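# Remove saucepan lid and lay it flat beside

## Task

Lift the glass lid off the saucepan and put it down on the table next to the saucepan, lying flat with its handle pointing upward.

## Robot and tools

Robot: two six-joint arms, left_arm and right_arm, each ending in a two-finger parallel gripper. In the scene frame the origin sits at table-top height halfway between the arms' nominal bases, +x points out over the table, +z points up, and left_arm is on the +y side (arm names do not match image sides). Calibrated bases: left_arm at (-0.034, +0.356, 0) m, right_arm at (+0.015, -0.335, 0) m, both essentially unrotated with +z up. Hand positions and orientations in results are given in each arm's own base frame; the table and fixed cameras use the scene frame. Printed hand poses may be off by a few cm, more when reaching far.

Gripper geometry: fingers point along the gripper's +z axis and close along its y axis. end_effector_position is the point midway between the pads, roughly 1 cm behind the fingertips.

Joint order per arm (use only this order): waist (joint1), shoulder (joint2), elbow (joint3), wrist pitch (joint4), wrist yaw (joint5), wrist roll (joint6). Ranges in rad: waist -2.880 to 2.880, shoulder 0.000 to 3.142, elbow 0.000 to 3.019, wrist pitch -1.693 to 1.571, wrist yaw -1.571 to 1.571, wrist roll -2.094 to 2.094. Real ends may differ by up to 0.084 rad.

A row is always 14 numbers, each within [-1, 1], covering both arms even if one stays still: left_arm's six joint numbers then its opening, then right_arm's six joint numbers then its opening. The joint numbers are offsets, not poses: they count from the Joint targets shown at the start of the action (or of the move), never from the previous row, so sending the same offset again moves further. Scale: 1.0 equals 2.811 rad for waist and shoulder, 2.53 for elbow, 2.575 for wrist pitch, 8.12 for wrist yaw, 9.528 for wrist roll. The opening number is absolute: +1 fully open, -1 closed; in between, the fingers go to where grip_measured would read that value. Sending 0 for a joint re-commands its current target; to keep a gripper unchanged, resend its current command (0 is a real half-open command).

Tools:
- execute_actions(actions, cameras): actions is a list of actions; each action is a list of up to 15 rows, one row per 1/30 s step, the last row held until 15 steps (0.5 s) pass. An empty list only reports state. An action asking a joint more than 0.084 rad beyond its range is rejected for both arms.
- move(target, speed, blend, opening_speed, blocking, cameras): target is one 14-number row or a list of up to 15 rows; every row's offsets count from the same starting Joint targets. All joints move together along joint paths, so the hand traces a curve; no obstacle avoidance. speed is rad/s of the joint with the most travel, 0.01 to 12.57, default 0.5 (one value or one per target). blend in rad rounds intermediate corners. opening_speed (0.2 or more, units of the -1..+1 scale per second) ramps the fingers. blocking=false returns after about 0.5 s while the move continues. Whole list limited to 10 s. Result adds a move: line such as done, off_target, moving, held, fault, and possibly limits=held.
- wait(seconds 0 to 10): lets time pass holding commands; a running move keeps going.
- stop(): brakes a running move.
- zoom_image(camera, region): camera cam_head_left or cam_head_right, region [x0, y0, x1, y1] pixels from the top-left, at most 504 by 504. Both images are 896x504.
- read_manual(section): licence texts only.
- finished_scene(scene=1): ends the scene permanently; the lid must stay placed without the robot.

Results: per-arm end_effector_position (m) and end_effector_quat_wxyz; Joint positions and Joint velocities (six joints in rad and rad/s, then finger-pad gap in m, 0.094 when fully open; velocities may read "within noise"); Joint targets (the base for your next offsets); Tool commands; grip_measured (on the opening scale, reads up to ~2.7 mm wide when empty and slightly narrower than a squeezed part); grip_effort_nm (gripper motor effort, negative closing, not a pad force, has offset); joint torques (N m, positive toward larger angle, includes arm weight; joints 3 and 4 wrap at ±28). Notes: "joint sent to its limit" (joint reached its end), "joint command not followed" (the clearance check altered targets), MOTOR HOT (85 °C) and OVER-TEMPERATURE FAULT (at 100 °C the arm goes limp for 30 to 60 s or more).

Motion limits: joint targets can only lead measured angles by a fixed amount each step, and a target placing the hand more than 110 mm from its measured spot is pulled back, so big changes take several actions. Tiny turns may not start. If an arm is blocked or dragged, command its targets back past its measured positions to stop pushing.

Cautions: the lid is glass; close on it slowly (low opening_speed) and do not squeeze harder than needed. Avoid dropping it, releasing it while moving, slamming it down or hitting things fast; contact force grows with speed and with how far the target lies beyond the contact. Never let the arms collide or one gripper pinch the other's fingers, which can fail the task. Anything falling off the table or left off it fails the task. Loose objects may be nudged now and then. Holding loads or stretched poses heats motors, even while you think, since the simulation keeps running during replies.

Each tool is called after "Call:" in YAML: its name, and indented under it one key for each argument.

## Session

Call:
execute_actions:
  actions: []

Scene clock: 0.00 s.
left_arm: end_effector_position=(+0.6969, +0.3221, +0.1604) grip_measured=+1.000 grip_effort_nm=n/a end_effector_quat_wxyz=(+0.363, -0.072, +0.809, +0.457) | right_arm: end_effector_position=(+0.5081, +0.5275, +0.2145) grip_measured=+1.000 grip_effort_nm=n/a end_effector_quat_wxyz=(+0.311, -0.192, +0.927, -0.088)
Joint positions: left_arm=[0.298 2.004 1.45 0.143 -0.647 0.554 0.094] | right_arm=[0.926 2.06 2.023 -1.137 0.54 0.406 0.094]
Joint velocities: within noise
Joint torques (N m): no reading
Heat: left arm: hottest waist 30 °C; right arm: hottest waist 29 °C.
Joint targets: left_arm=[0.298 1.989 1.483 0.156 -0.653 0.550] | right_arm=[0.926 2.050 2.057 -1.129 0.545 0.411]
Tool commands: left_gripper/opening=+1.0 right_gripper/opening=+1.0

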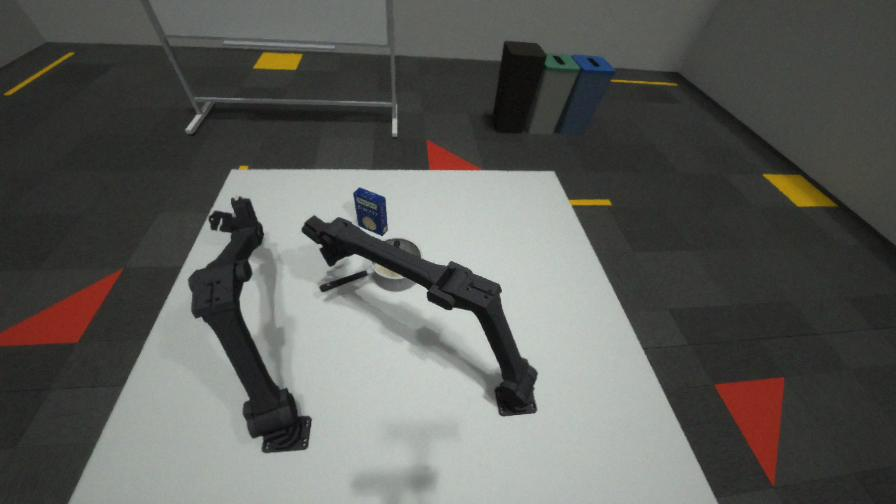

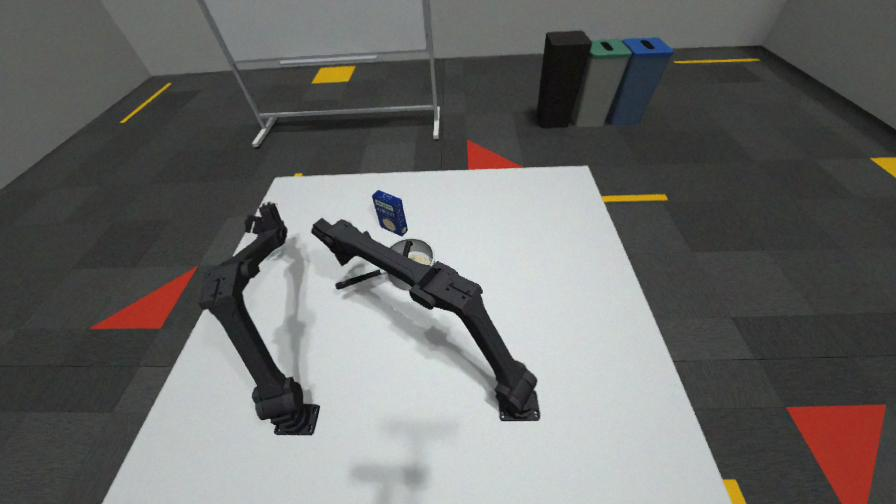

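Call:
move:
  target:
    - [0,0,0,0,0,0,1,0,-0.2,0,0.15,0,0,1]
    - [0,0,0,0,0,0,1,-0.49,-0.2,0,0.15,0,0,1]
  speed: 1.2
  blend: [0.3,0]

Scene clock: 56.53 s.
left_arm: end_effector_position=(+0.6969, +0.3221, +0.1604) grip_measured=+1.000 grip_effort_nm=-0.007 end_effector_quat_wxyz=(+0.363, -0.072, +0.809, +0.457) | right_arm: end_effector_position=(+0.5101, -0.3505, +0.6512) grip_measured=+1.000 grip_effort_nm=0.002 end_effector_quat_wxyz=(+0.591, +0.470, +0.617, -0.222)
Joint positions: left_arm=[0.298 2.004 1.45 0.143 -0.647 0.554 0.094] | right_arm=[-0.458 1.509 2.032 -0.761 0.54 0.415 0.094]
Joint velocities: within noise
Joint torques (N m): left_arm=[-1.96 -20.13 11 1.62 0.03 -0.01] | right_arm=[1.44 -14.21 10.09 2.09 0.06 -0.13]
Heat: left arm: hottest elbow 36 °C; right arm: hottest shoulder 32 °C.
Joint targets: left_arm=[0.298 1.989 1.483 0.156 -0.653 0.550] | right_arm=[-0.452 1.488 2.057 -0.742 0.545 0.411]
move: done; blend cut to 0.2811 rad at target 1

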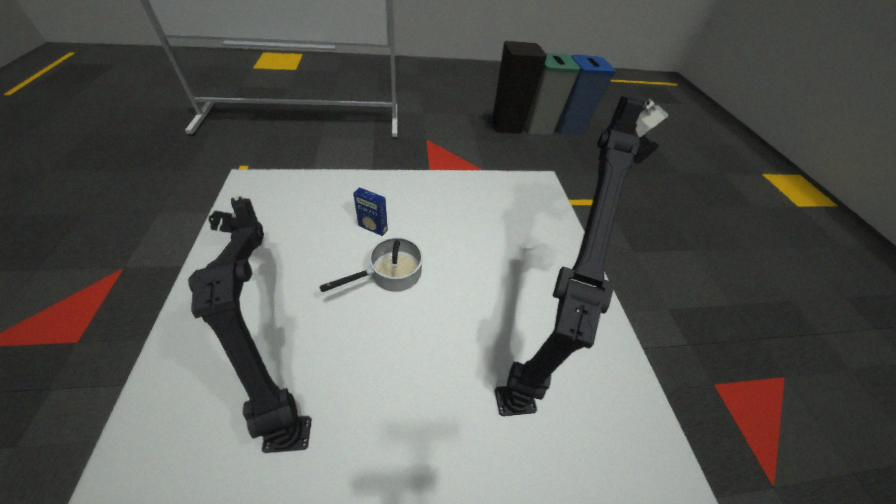

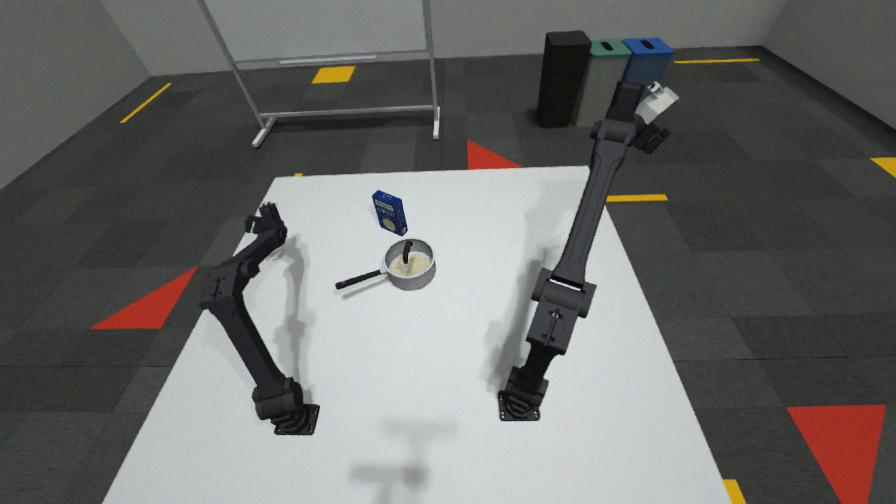

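Call:
zoom_image:
  camera: "cam_head_left"
  region: [310, 180, 470, 310]

Call:
zoom_image:
  camera: "cam_head_right"
  region: [320, 180, 480, 310]

Scaled by 3.150 from the camera's 896x504 image, which has a finer 1280x720 frame.

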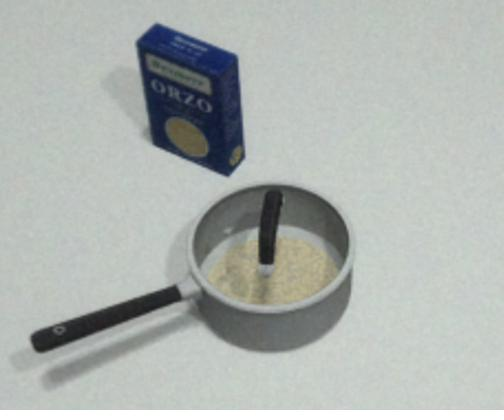

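Scaled by 3.150 from the camera's 896x504 image, which has a finer 1280x720 frame.

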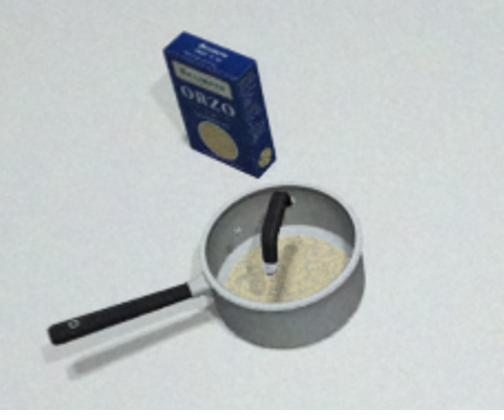

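Call:
zoom_image:
  camera: "cam_head_left"
  region: [580, 80, 690, 180]

Call:
zoom_image:
  camera: "cam_head_left"
  region: [190, 180, 290, 280]

Scaled by 4.582 from the camera's 896x504 image, which has a finer 1280x720 frame.

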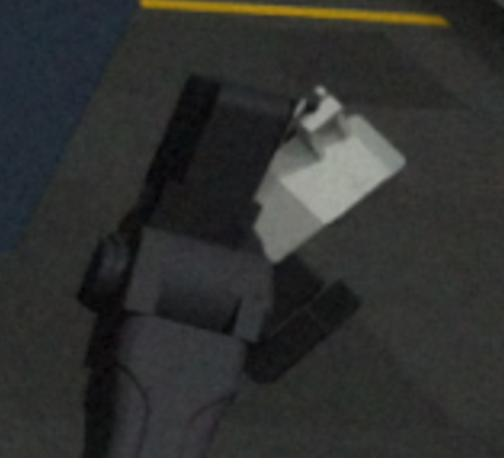

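Scaled by 5.040 from the camera's 896x504 image, which has a finer 1280x720 frame.

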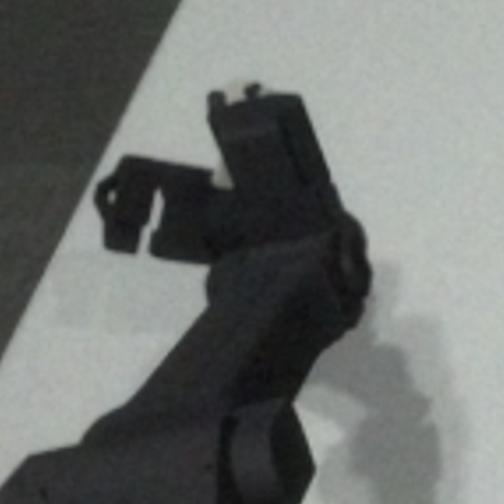

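Call:
move:
  target:
    - [0,0,0,0,0,0,1,0.3,0.08,0.04,-0.3565,-0.0671,0.0356,0.6]
    - [0,0,0,0,0,0,1,0.3575,0.2426,0.098,-0.3565,-0.0671,0.0356,0.6]
  speed: 1.0
  blend: [0.2,0]

Call:
zoom_image:
  camera: "cam_head_left"
  region: [310, 180, 470, 310]

Call:
zoom_image:
  camera: "cam_head_right"
  region: [320, 180, 480, 310]

Scene clock: 186.43 s.
left_arm: end_effector_position=(+0.6969, +0.3221, +0.1604) grip_measured=+1.000 grip_effort_nm=-0.012 end_effector_quat_wxyz=(+0.363, -0.072, +0.809, +0.457) | right_arm: end_effector_position=(+0.5737, +0.3512, +0.1802) grip_measured=+0.600 grip_effort_nm=-0.002 end_effector_quat_wxyz=(-0.009, +0.093, +0.996, -0.003)
Joint positions: left_arm=[0.298 2.004 1.45 0.143 -0.647 0.554 0.094] | right_arm=[0.548 2.187 2.255 -1.657 -0.006 0.735 0.075]
Joint velocities: within noise
Joint torques (N m): left_arm=[-1.96 -20.19 11.03 1.59 0.02 -0.01] | right_arm=[1.14 -23.18 11.43 -0.36 0.1 -0.03]
Heat: left arm: hottest elbow 38 °C; right arm: hottest elbow 32 °C.
Joint targets: left_arm=[0.298 1.989 1.483 0.156 -0.653 0.550] | right_arm=[0.553 2.170 2.305 -1.660 0.000 0.750]
move: off_target (right_arm); right_arm: the elbow is farthest, 0.050 rad from its target

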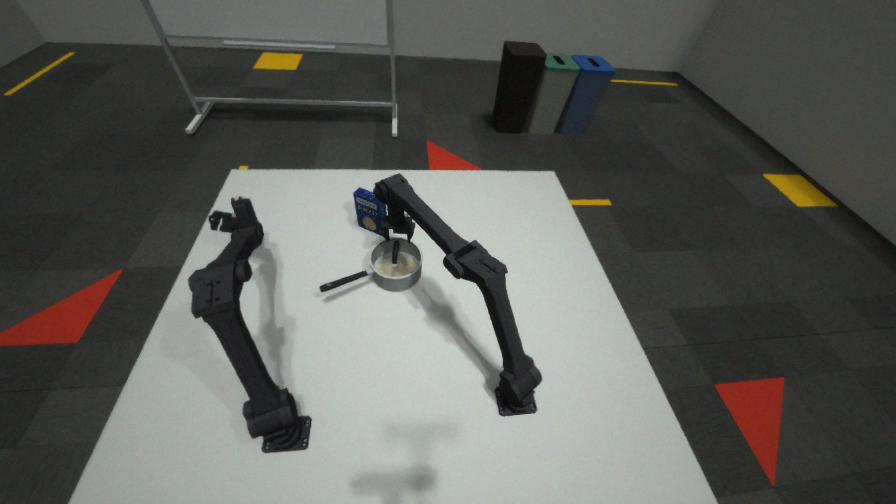

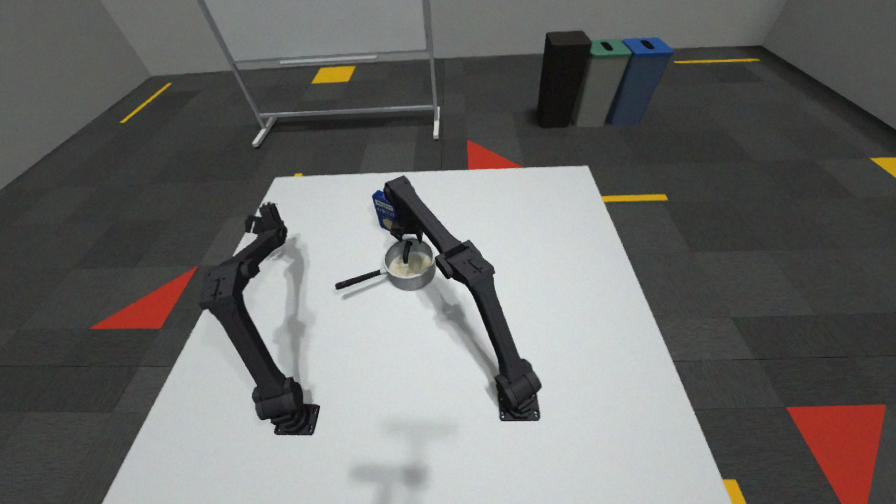

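Scaled by 3.150 from the camera's 896x504 image, which has a finer 1280x720 frame.

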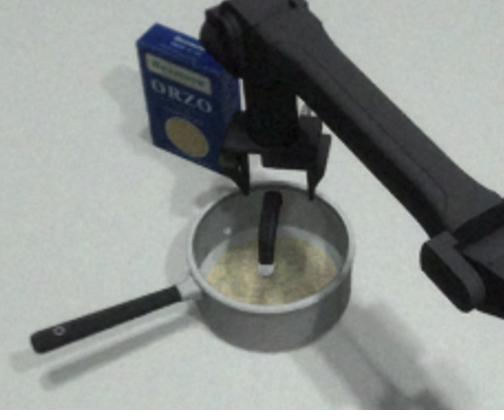

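Scaled by 3.150 from the camera's 896x504 image, which has a finer 1280x720 frame.

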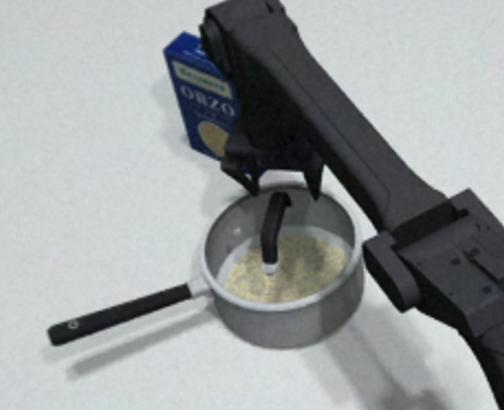

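Call:
zoom_image:
  camera: "cam_head_left"
  region: [368, 225, 428, 295]

Call:
zoom_image:
  camera: "cam_head_right"
  region: [380, 225, 440, 295]

Scaled by 7.200 from the camera's 896x504 image, which has a finer 1280x720 frame.

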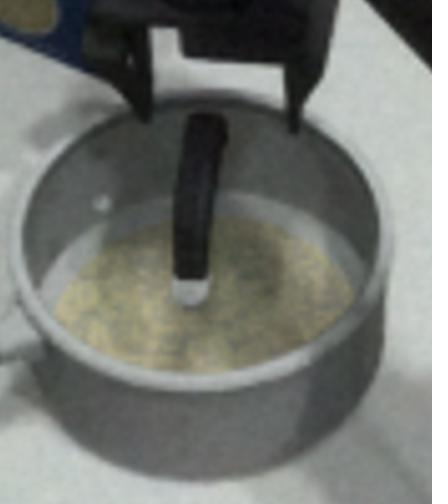

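Scaled by 7.200 from the camera's 896x504 image, which has a finer 1280x720 frame.

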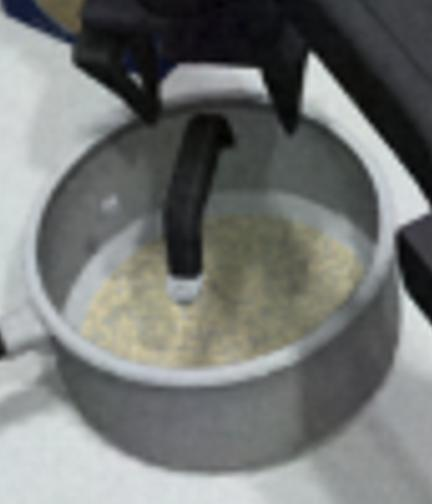

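Call:
move:
  target: [0,0,0,0,0,0,1,0.0,-0.0075,-0.0403,0.0384,0,0,0.8]
  speed: 0.3

Call:
zoom_image:
  camera: "cam_head_left"
  region: [368, 225, 428, 295]

Call:
zoom_image:
  camera: "cam_head_right"
  region: [380, 225, 440, 295]

Scene clock: 246.03 s.
left_arm: end_effector_position=(+0.6969, +0.3221, +0.1604) grip_measured=+1.000 grip_effort_nm=-0.007 end_effector_quat_wxyz=(+0.363, -0.072, +0.809, +0.457) | right_arm: end_effector_position=(+0.5781, +0.3538, +0.1643) grip_measured=+0.798 grip_effort_nm=0.120 end_effector_quat_wxyz=(+0.002, +0.093, +0.996, +0.006)
Joint positions: left_arm=[0.298 2.004 1.45 0.143 -0.647 0.554 0.094] | right_arm=[0.548 2.176 2.195 -1.579 -0.006 0.735 0.084]
Joint velocities: within noise
Joint torques (N m): left_arm=[-1.9 -20.13 11 1.59 0.02 -0.01] | right_arm=[1.49 -24.06 8.21 0.35 0.13 -0.03]
Heat: left arm: hottest elbow 39 °C; right arm: hottest shoulder 32 °C.
Joint targets: left_arm=[0.298 1.989 1.483 0.156 -0.653 0.550] | right_arm=[0.553 2.149 2.203 -1.562 0.000 0.750]
move: done

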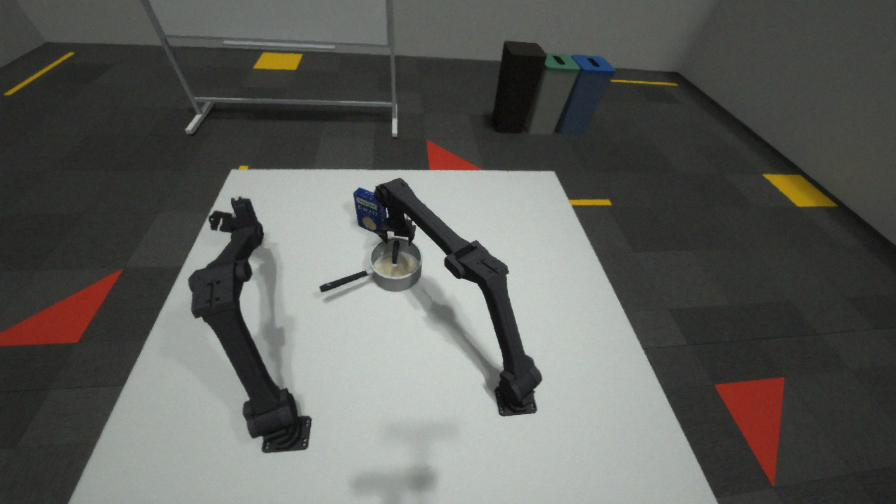

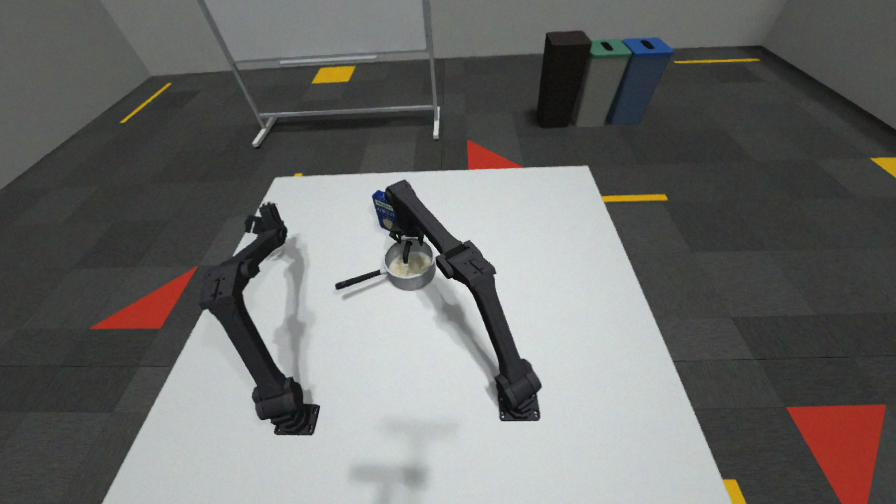

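Scaled by 7.200 from the camera's 896x504 image, which has a finer 1280x720 frame.

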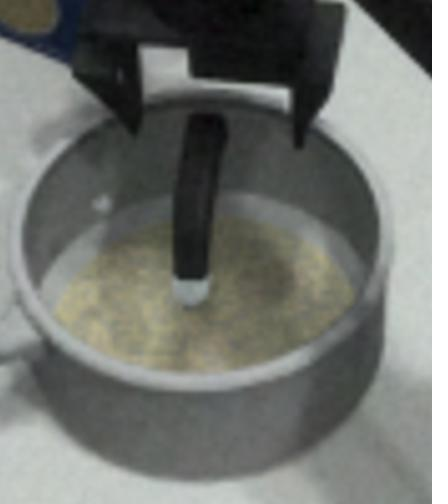

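Scaled by 7.200 from the camera's 896x504 image, which has a finer 1280x720 frame.

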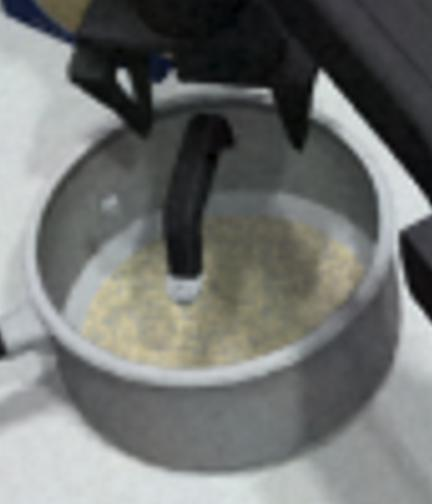

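Call:
move:
  target: [0,0,0,0,0,0,1,0.0052,-0.0032,-0.0269,0.0179,0,0,0.8]
  speed: 0.3

Call:
zoom_image:
  camera: "cam_head_left"
  region: [368, 225, 428, 295]

Call:
zoom_image:
  camera: "cam_head_right"
  region: [380, 225, 440, 295]

Scene clock: 267.30 s.
left_arm: end_effector_position=(+0.6969, +0.3221, +0.1604) grip_measured=+1.000 grip_effort_nm=-0.007 end_effector_quat_wxyz=(+0.363, -0.072, +0.809, +0.457) | right_arm: end_effector_position=(+0.5758, +0.3515, +0.1531) grip_measured=+0.798 grip_effort_nm=0.115 end_effector_quat_wxyz=(+0.004, +0.099, +0.995, +0.008)
Joint positions: left_arm=[0.298 2.004 1.45 0.143 -0.647 0.554 0.094] | right_arm=[0.547 2.16 2.137 -1.531 -0.008 0.745 0.084]
Joint velocities: within noise
Joint torques (N m): left_arm=[-1.96 -20.19 10.99 1.61 0.02 -0.01] | right_arm=[1.67 -22.59 7.64 0.39 0.12 -0.02]
Heat: left arm: hottest elbow 39 °C; right arm: hottest shoulder 34 °C.
Joint targets: left_arm=[0.298 1.989 1.483 0.156 -0.653 0.550] | right_arm=[0.568 2.140 2.135 -1.515 0.000 0.750]
move: done

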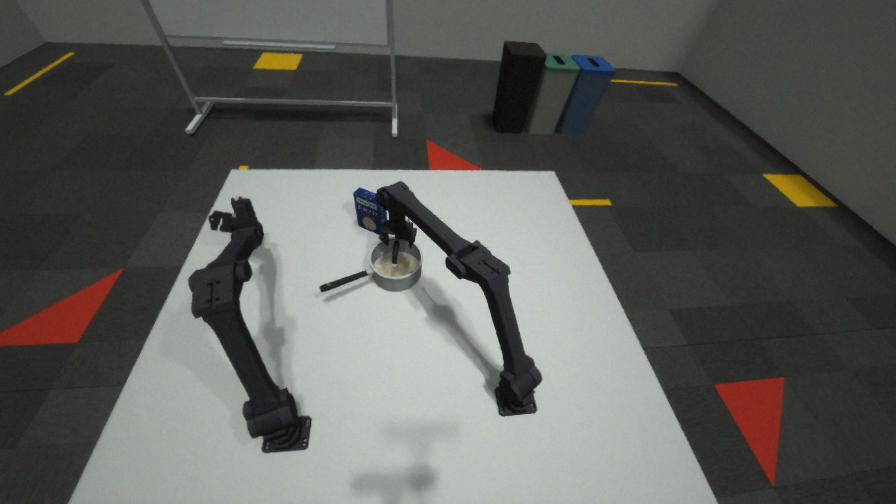

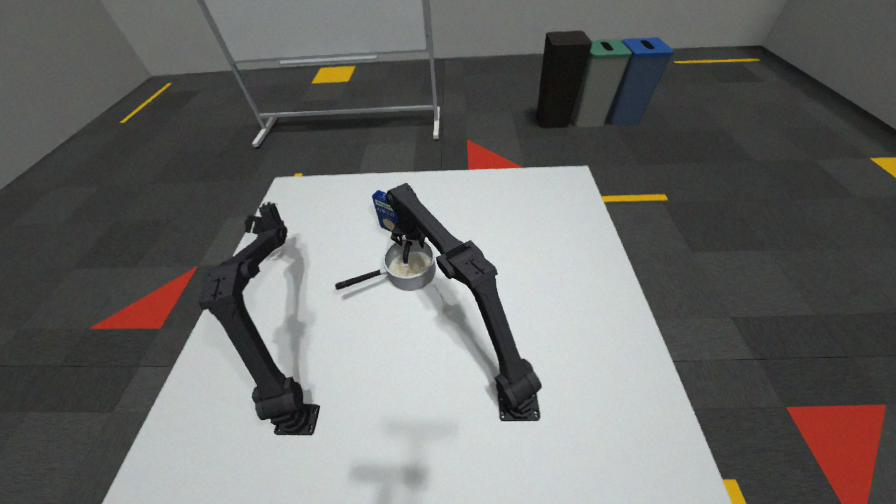

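Scaled by 7.200 from the camera's 896x504 image, which has a finer 1280x720 frame.

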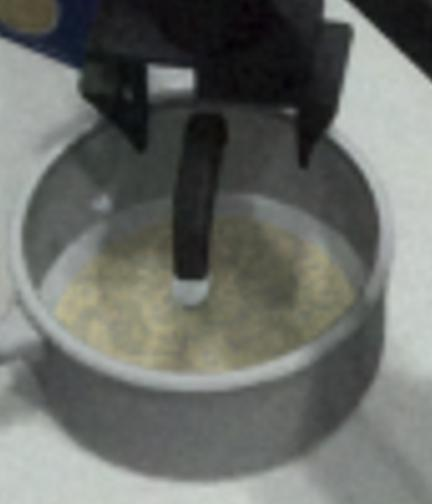

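Scaled by 7.200 from the camera's 896x504 image, which has a finer 1280x720 frame.

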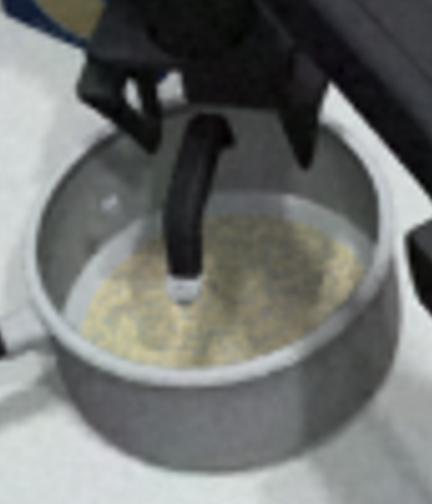

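Call:
move:
  target: [0,0,0,0,0,0,1,0.0078,-0.0043,-0.013,0.0012,0,0.001,0.8]
  speed: 0.3

Call:
zoom_image:
  camera: "cam_head_left"
  region: [368, 225, 428, 295]

Call:
zoom_image:
  camera: "cam_head_right"
  region: [380, 225, 440, 295]

Scene clock: 307.67 s.
left_arm: end_effector_position=(+0.6969, +0.3221, +0.1604) grip_measured=+1.000 grip_effort_nm=-0.002 end_effector_quat_wxyz=(+0.363, -0.072, +0.809, +0.457) | right_arm: end_effector_position=(+0.5616, +0.3620, +0.1532) grip_measured=+0.798 grip_effort_nm=0.115 end_effector_quat_wxyz=(+0.002, +0.091, +0.996, +0.007)
Joint positions: left_arm=[0.298 2.004 1.45 0.143 -0.647 0.554 0.094] | right_arm=[0.571 2.141 2.106 -1.523 -0.008 0.755 0.084]
Joint velocities: within noise
Joint torques (N m): left_arm=[-1.85 -20.19 11 1.61 0.03 -0.01] | right_arm=[1.55 -21.77 7.41 0.21 0.07 -0.02]
Heat: left arm: hottest elbow 39 °C; right arm: hottest shoulder 35 °C.
Joint targets: left_arm=[0.298 1.989 1.483 0.156 -0.653 0.550] | right_arm=[0.590 2.128 2.102 -1.512 0.000 0.760]
move: done

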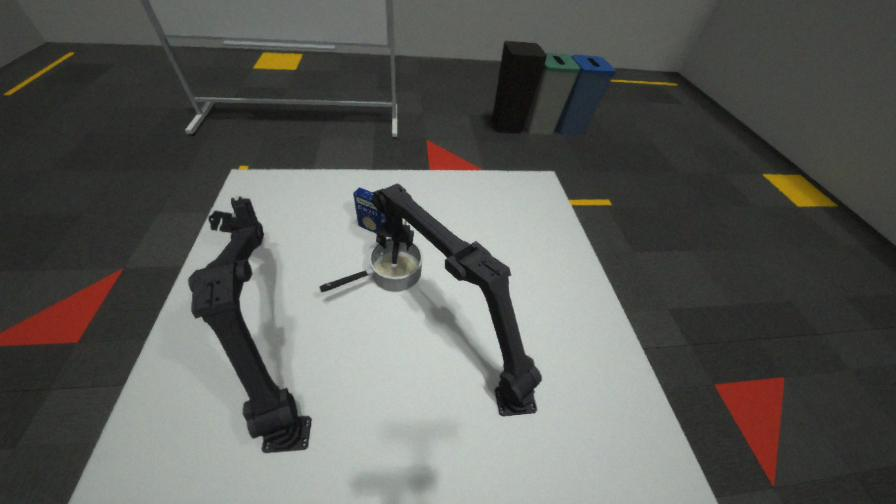

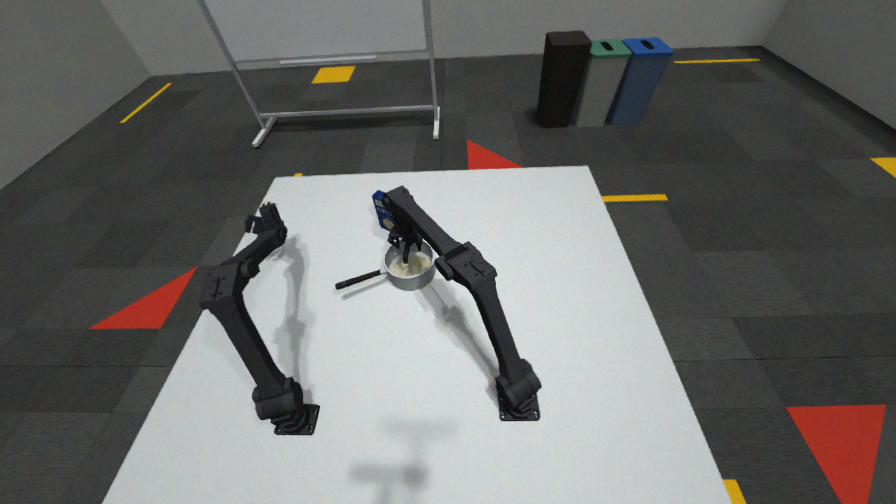

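Scaled by 7.200 from the camera's 896x504 image, which has a finer 1280x720 frame.

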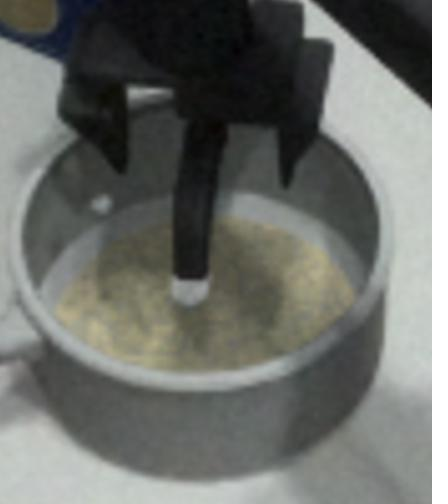

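Scaled by 7.200 from the camera's 896x504 image, which has a finer 1280x720 frame.

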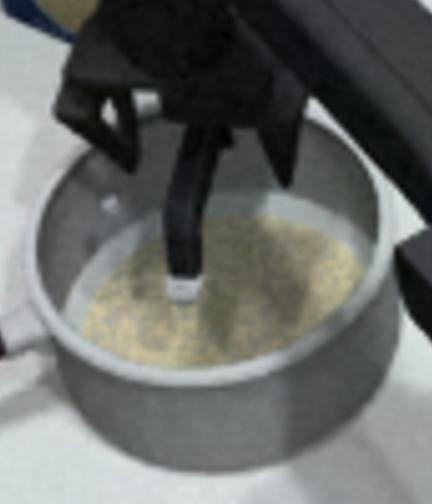

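Call:
move:
  target: [0,0,0,0,0,0,1,0,0,0,0,0,0,-0.9]
  opening_speed: 0.6

Call:
zoom_image:
  camera: "cam_head_left"
  region: [368, 225, 428, 295]

Call:
zoom_image:
  camera: "cam_head_right"
  region: [380, 225, 440, 295]

Scene clock: 319.53 s.
left_arm: end_effector_position=(+0.6969, +0.3221, +0.1604) grip_measured=+1.000 grip_effort_nm=-0.007 end_effector_quat_wxyz=(+0.363, -0.072, +0.809, +0.457) | right_arm: end_effector_position=(+0.5604, +0.3613, +0.1564) grip_measured=-0.618 grip_effort_nm=-1.009 end_effector_quat_wxyz=(+0.004, +0.089, +0.996, +0.008)
Joint positions: left_arm=[0.298 2.004 1.45 0.143 -0.647 0.554 0.094] | right_arm=[0.571 2.134 2.101 -1.523 -0.008 0.75 0.018]
Joint velocities: within noise
Joint torques (N m): left_arm=[-1.85 -20.25 11.03 1.63 0.03 -0.01] | right_arm=[2.02 -21.54 7.56 0.24 0.15 -0.02]
Heat: left arm: hottest elbow 39 °C; right arm: hottest shoulder 36 °C.
Joint targets: left_arm=[0.298 1.989 1.483 0.156 -0.653 0.550] | right_arm=[0.590 2.128 2.102 -1.512 0.000 0.760]
move: done

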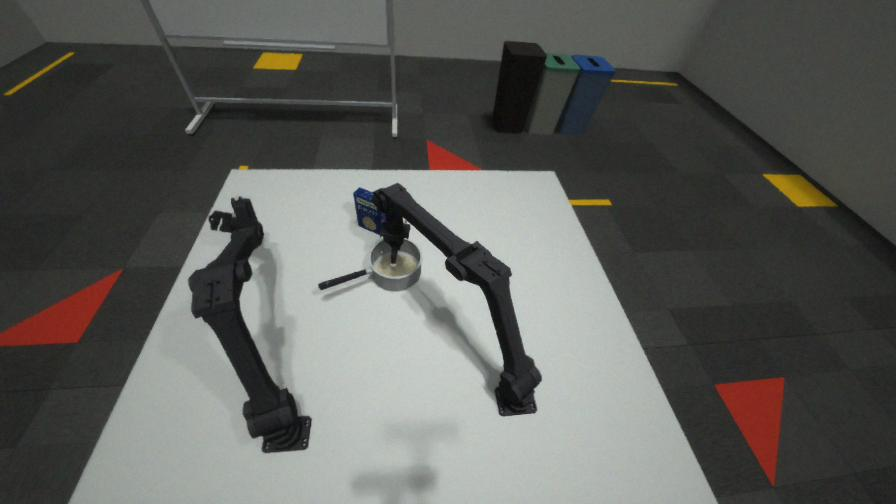

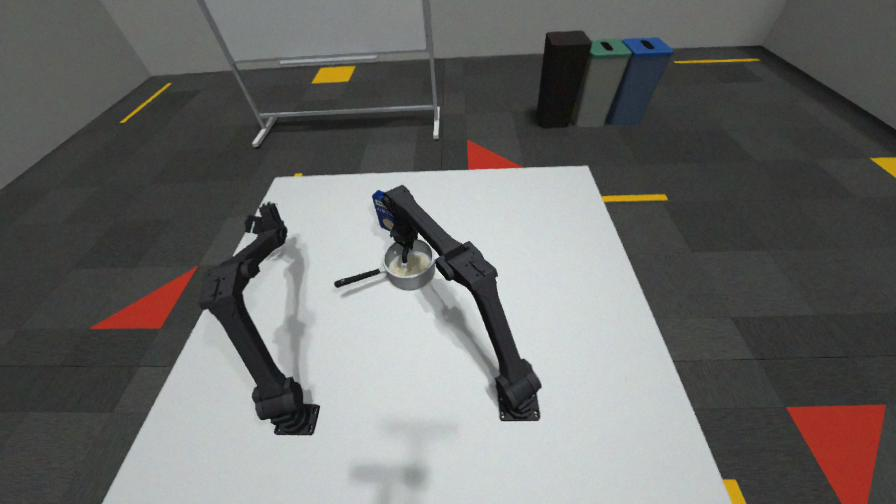

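Scaled by 7.200 from the camera's 896x504 image, which has a finer 1280x720 frame.

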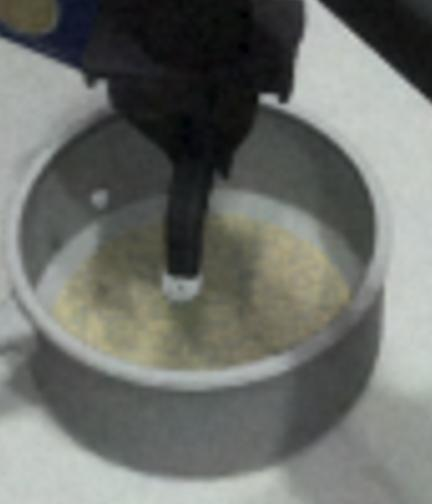

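Scaled by 7.200 from the camera's 896x504 image, which has a finer 1280x720 frame.

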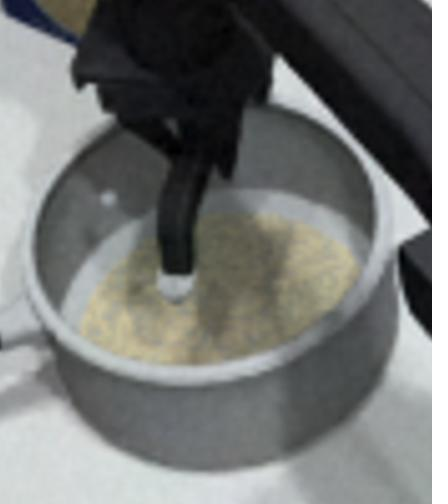

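Call:
move:
  target: [0,0,0,0,0,0,1,0,0.0053,0.0704,-0.0614,0,0,-0.9]
  speed: 0.2

Call:
zoom_image:
  camera: "cam_head_left"
  region: [350, 205, 450, 305]

Call:
zoom_image:
  camera: "cam_head_right"
  region: [360, 205, 460, 305]

Scene clock: 344.83 s.
left_arm: end_effector_position=(+0.6969, +0.3221, +0.1604) grip_measured=+1.000 grip_effort_nm=-0.007 end_effector_quat_wxyz=(+0.363, -0.072, +0.809, +0.457) | right_arm: end_effector_position=(+0.5581, +0.3570, +0.1750) grip_measured=-0.618 grip_effort_nm=-1.009 end_effector_quat_wxyz=(-0.013, +0.092, +0.996, -0.014)
Joint positions: left_arm=[0.298 2.004 1.45 0.143 -0.647 0.554 0.094] | right_arm=[0.571 2.166 2.204 -1.648 0.006 0.756 0.018]
Joint velocities: within noise
Joint torques (N m): left_arm=[-1.96 -20.13 11 1.59 0.03 -0.02] | right_arm=[1.55 -22.77 13.37 -0.75 0.08 -0.01]
Heat: left arm: hottest elbow 39 °C; right arm: hottest shoulder 37 °C.
Joint targets: left_arm=[0.298 1.989 1.483 0.156 -0.653 0.550] | right_arm=[0.590 2.143 2.280 -1.670 0.000 0.760]
move: off_target (right_arm); right_arm: the elbow is farthest, 0.076 rad from its target

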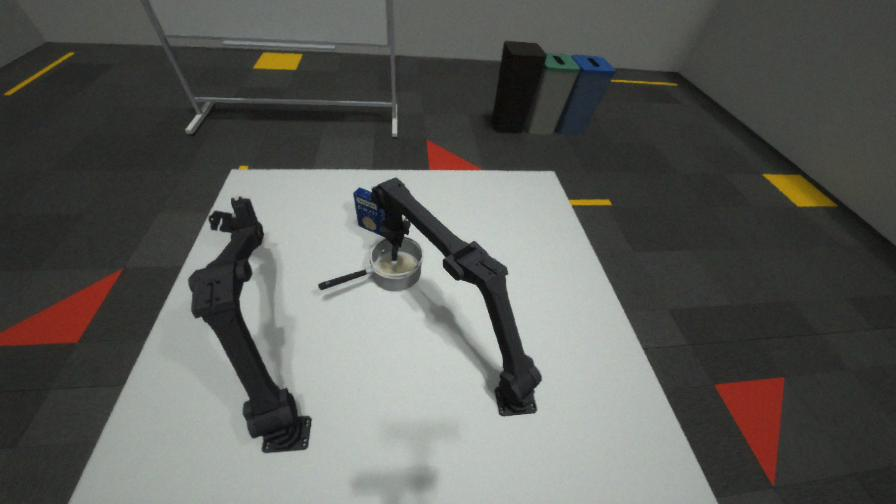

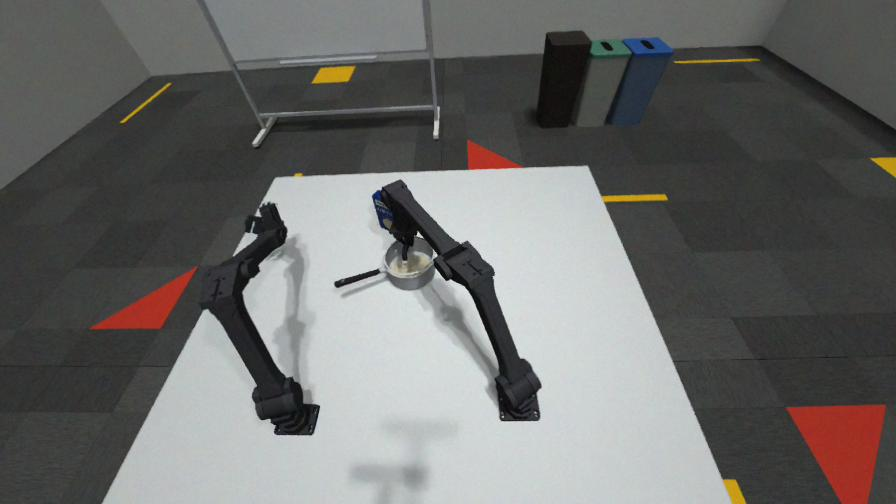

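Scaled by 5.040 from the camera's 896x504 image, which has a finer 1280x720 frame.

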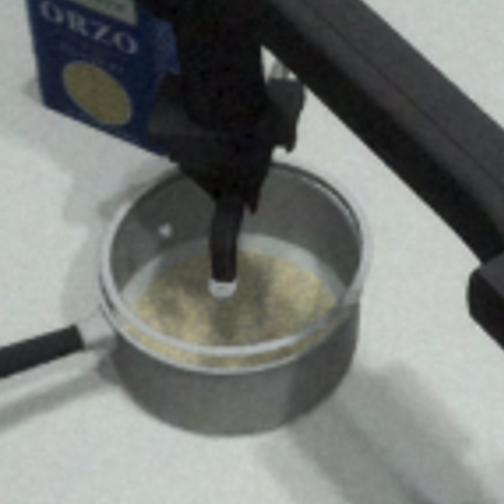

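Scaled by 5.040 from the camera's 896x504 image, which has a finer 1280x720 frame.

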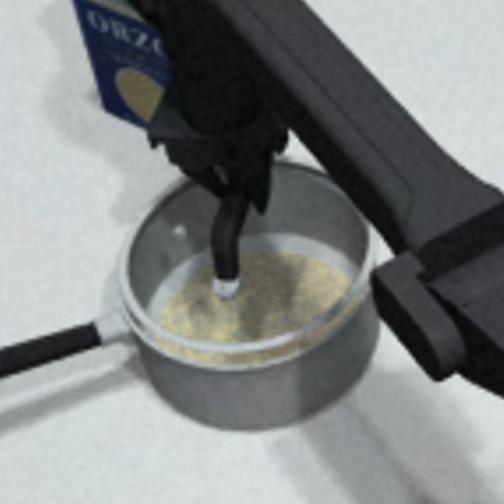

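Call:
move:
  target:
    - [0,0,0,0,0,0,1,0,-0.0178,0.0186,-0.0078,0,0,-0.9]
    - [0,0,0,0,0,0,1,-0.1459,-0.1857,-0.2925,0.0917,0,0,-0.9]
  speed: [0.2,0.5]

Call:
zoom_image:
  camera: "cam_head_left"
  region: [380, 205, 540, 345]

Call:
zoom_image:
  camera: "cam_head_right"
  region: [380, 205, 540, 345]

Scene clock: 365.00 s.
left_arm: end_effector_position=(+0.6969, +0.3221, +0.1604) grip_measured=+1.000 grip_effort_nm=-0.007 end_effector_quat_wxyz=(+0.363, -0.072, +0.809, +0.457) | right_arm: end_effector_position=(+0.4927, +0.0885, +0.1985) grip_measured=-0.618 grip_effort_nm=-0.999 end_effector_quat_wxyz=(-0.004, +0.283, +0.959, -0.007)
Joint positions: left_arm=[0.298 2.004 1.45 0.143 -0.647 0.554 0.094] | right_arm=[0.182 1.667 1.518 -1.434 0.009 0.756 0.018]
Joint velocities: within noise
Joint torques (N m): left_arm=[-1.9 -20.19 11.02 1.59 0.03 -0.01] | right_arm=[0.62 -17.85 9.13 0.23 -0.09 -0.02]
Heat: left arm: hottest elbow 39 °C; right arm: hottest shoulder 36 °C.
Joint targets: left_arm=[0.298 1.989 1.483 0.156 -0.653 0.550] | right_arm=[0.180 1.621 1.540 -1.434 0.000 0.760]
move: off_target (right_arm); joint sent to its limit at target 1; right_arm: the shoulder is farthest, 0.046 rad from its target

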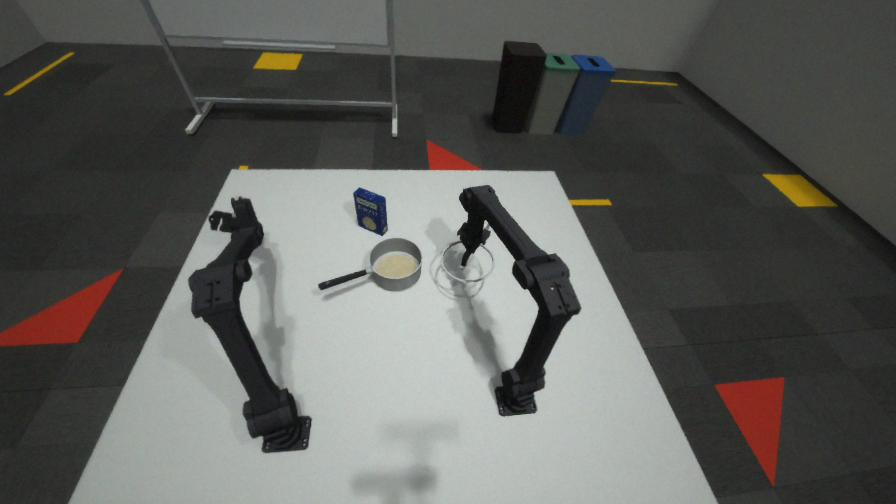

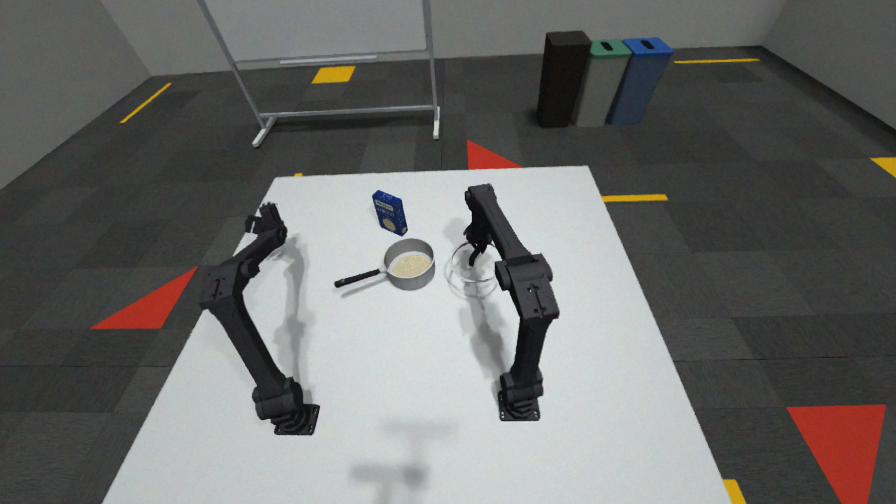

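Scaled by 3.150 from the camera's 896x504 image, which has a finer 1280x720 frame.

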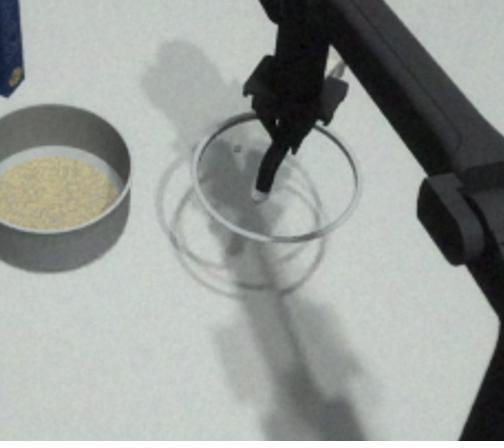

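Scaled by 3.150 from the camera's 896x504 image, which has a finer 1280x720 frame.

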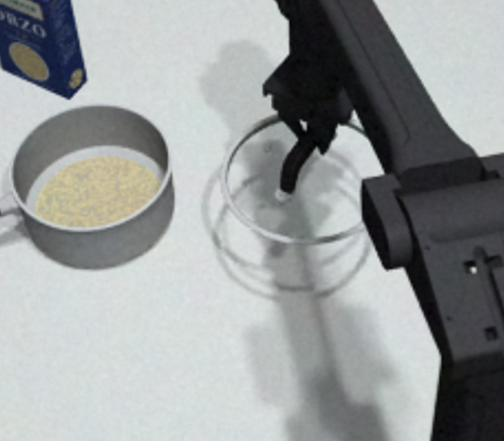

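Call:
move:
  target: [0,0,0,0,0,0,1,0,0.0210,-0.0731,0.0967,0,0,-0.9]
  speed: 0.3

Call:
zoom_image:
  camera: "cam_head_left"
  region: [380, 205, 540, 345]

Scene clock: 378.67 s.
left_arm: end_effector_position=(+0.6969, +0.3221, +0.1604) grip_measured=+1.000 grip_effort_nm=-0.007 end_effector_quat_wxyz=(+0.363, -0.072, +0.809, +0.457) | right_arm: end_effector_position=(+0.4881, +0.0884, +0.1124) grip_measured=-0.618 grip_effort_nm=-1.004 end_effector_quat_wxyz=(+0.003, +0.283, +0.959, -0.003)
Joint positions: left_arm=[0.298 2.004 1.45 0.143 -0.647 0.554 0.094] | right_arm=[0.183 1.704 1.333 -1.197 0.009 0.756 0.018]
Joint velocities: within noise
Joint torques (N m): left_arm=[-1.85 -20.13 11 1.59 0.03 -0.01] | right_arm=[0.79 -15.74 8.62 0.21 -0.07 -0.01]
Heat: left arm: hottest elbow 39 °C; right arm: hottest shoulder 35 °C.
Joint targets: left_arm=[0.298 1.989 1.483 0.156 -0.653 0.550] | right_arm=[0.180 1.680 1.355 -1.185 0.000 0.760]
move: done

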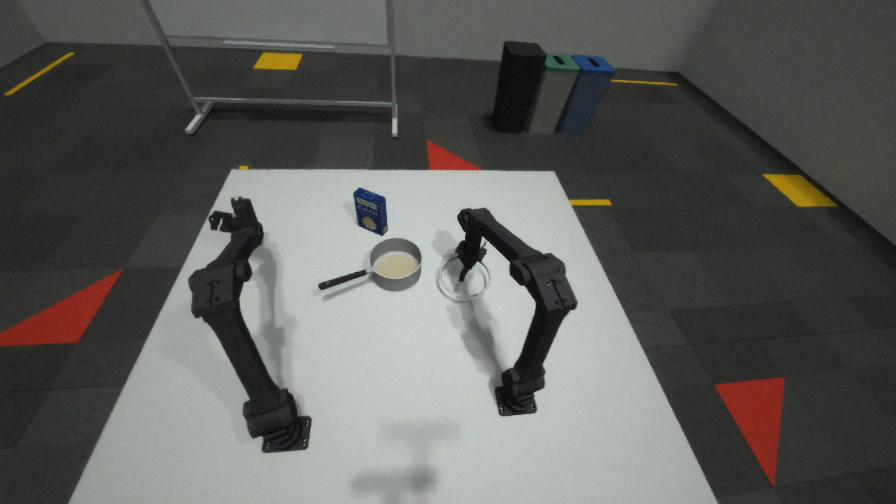

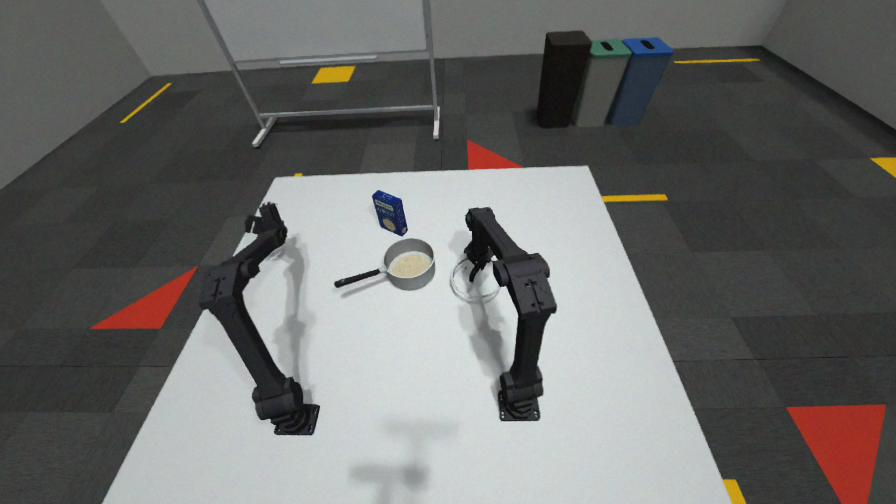

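Scaled by 3.150 from the camera's 896x504 image, which has a finer 1280x720 frame.

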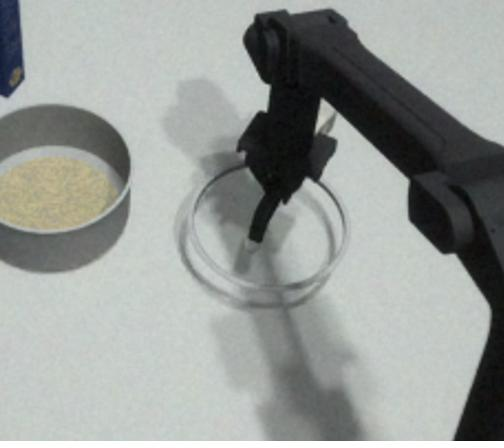

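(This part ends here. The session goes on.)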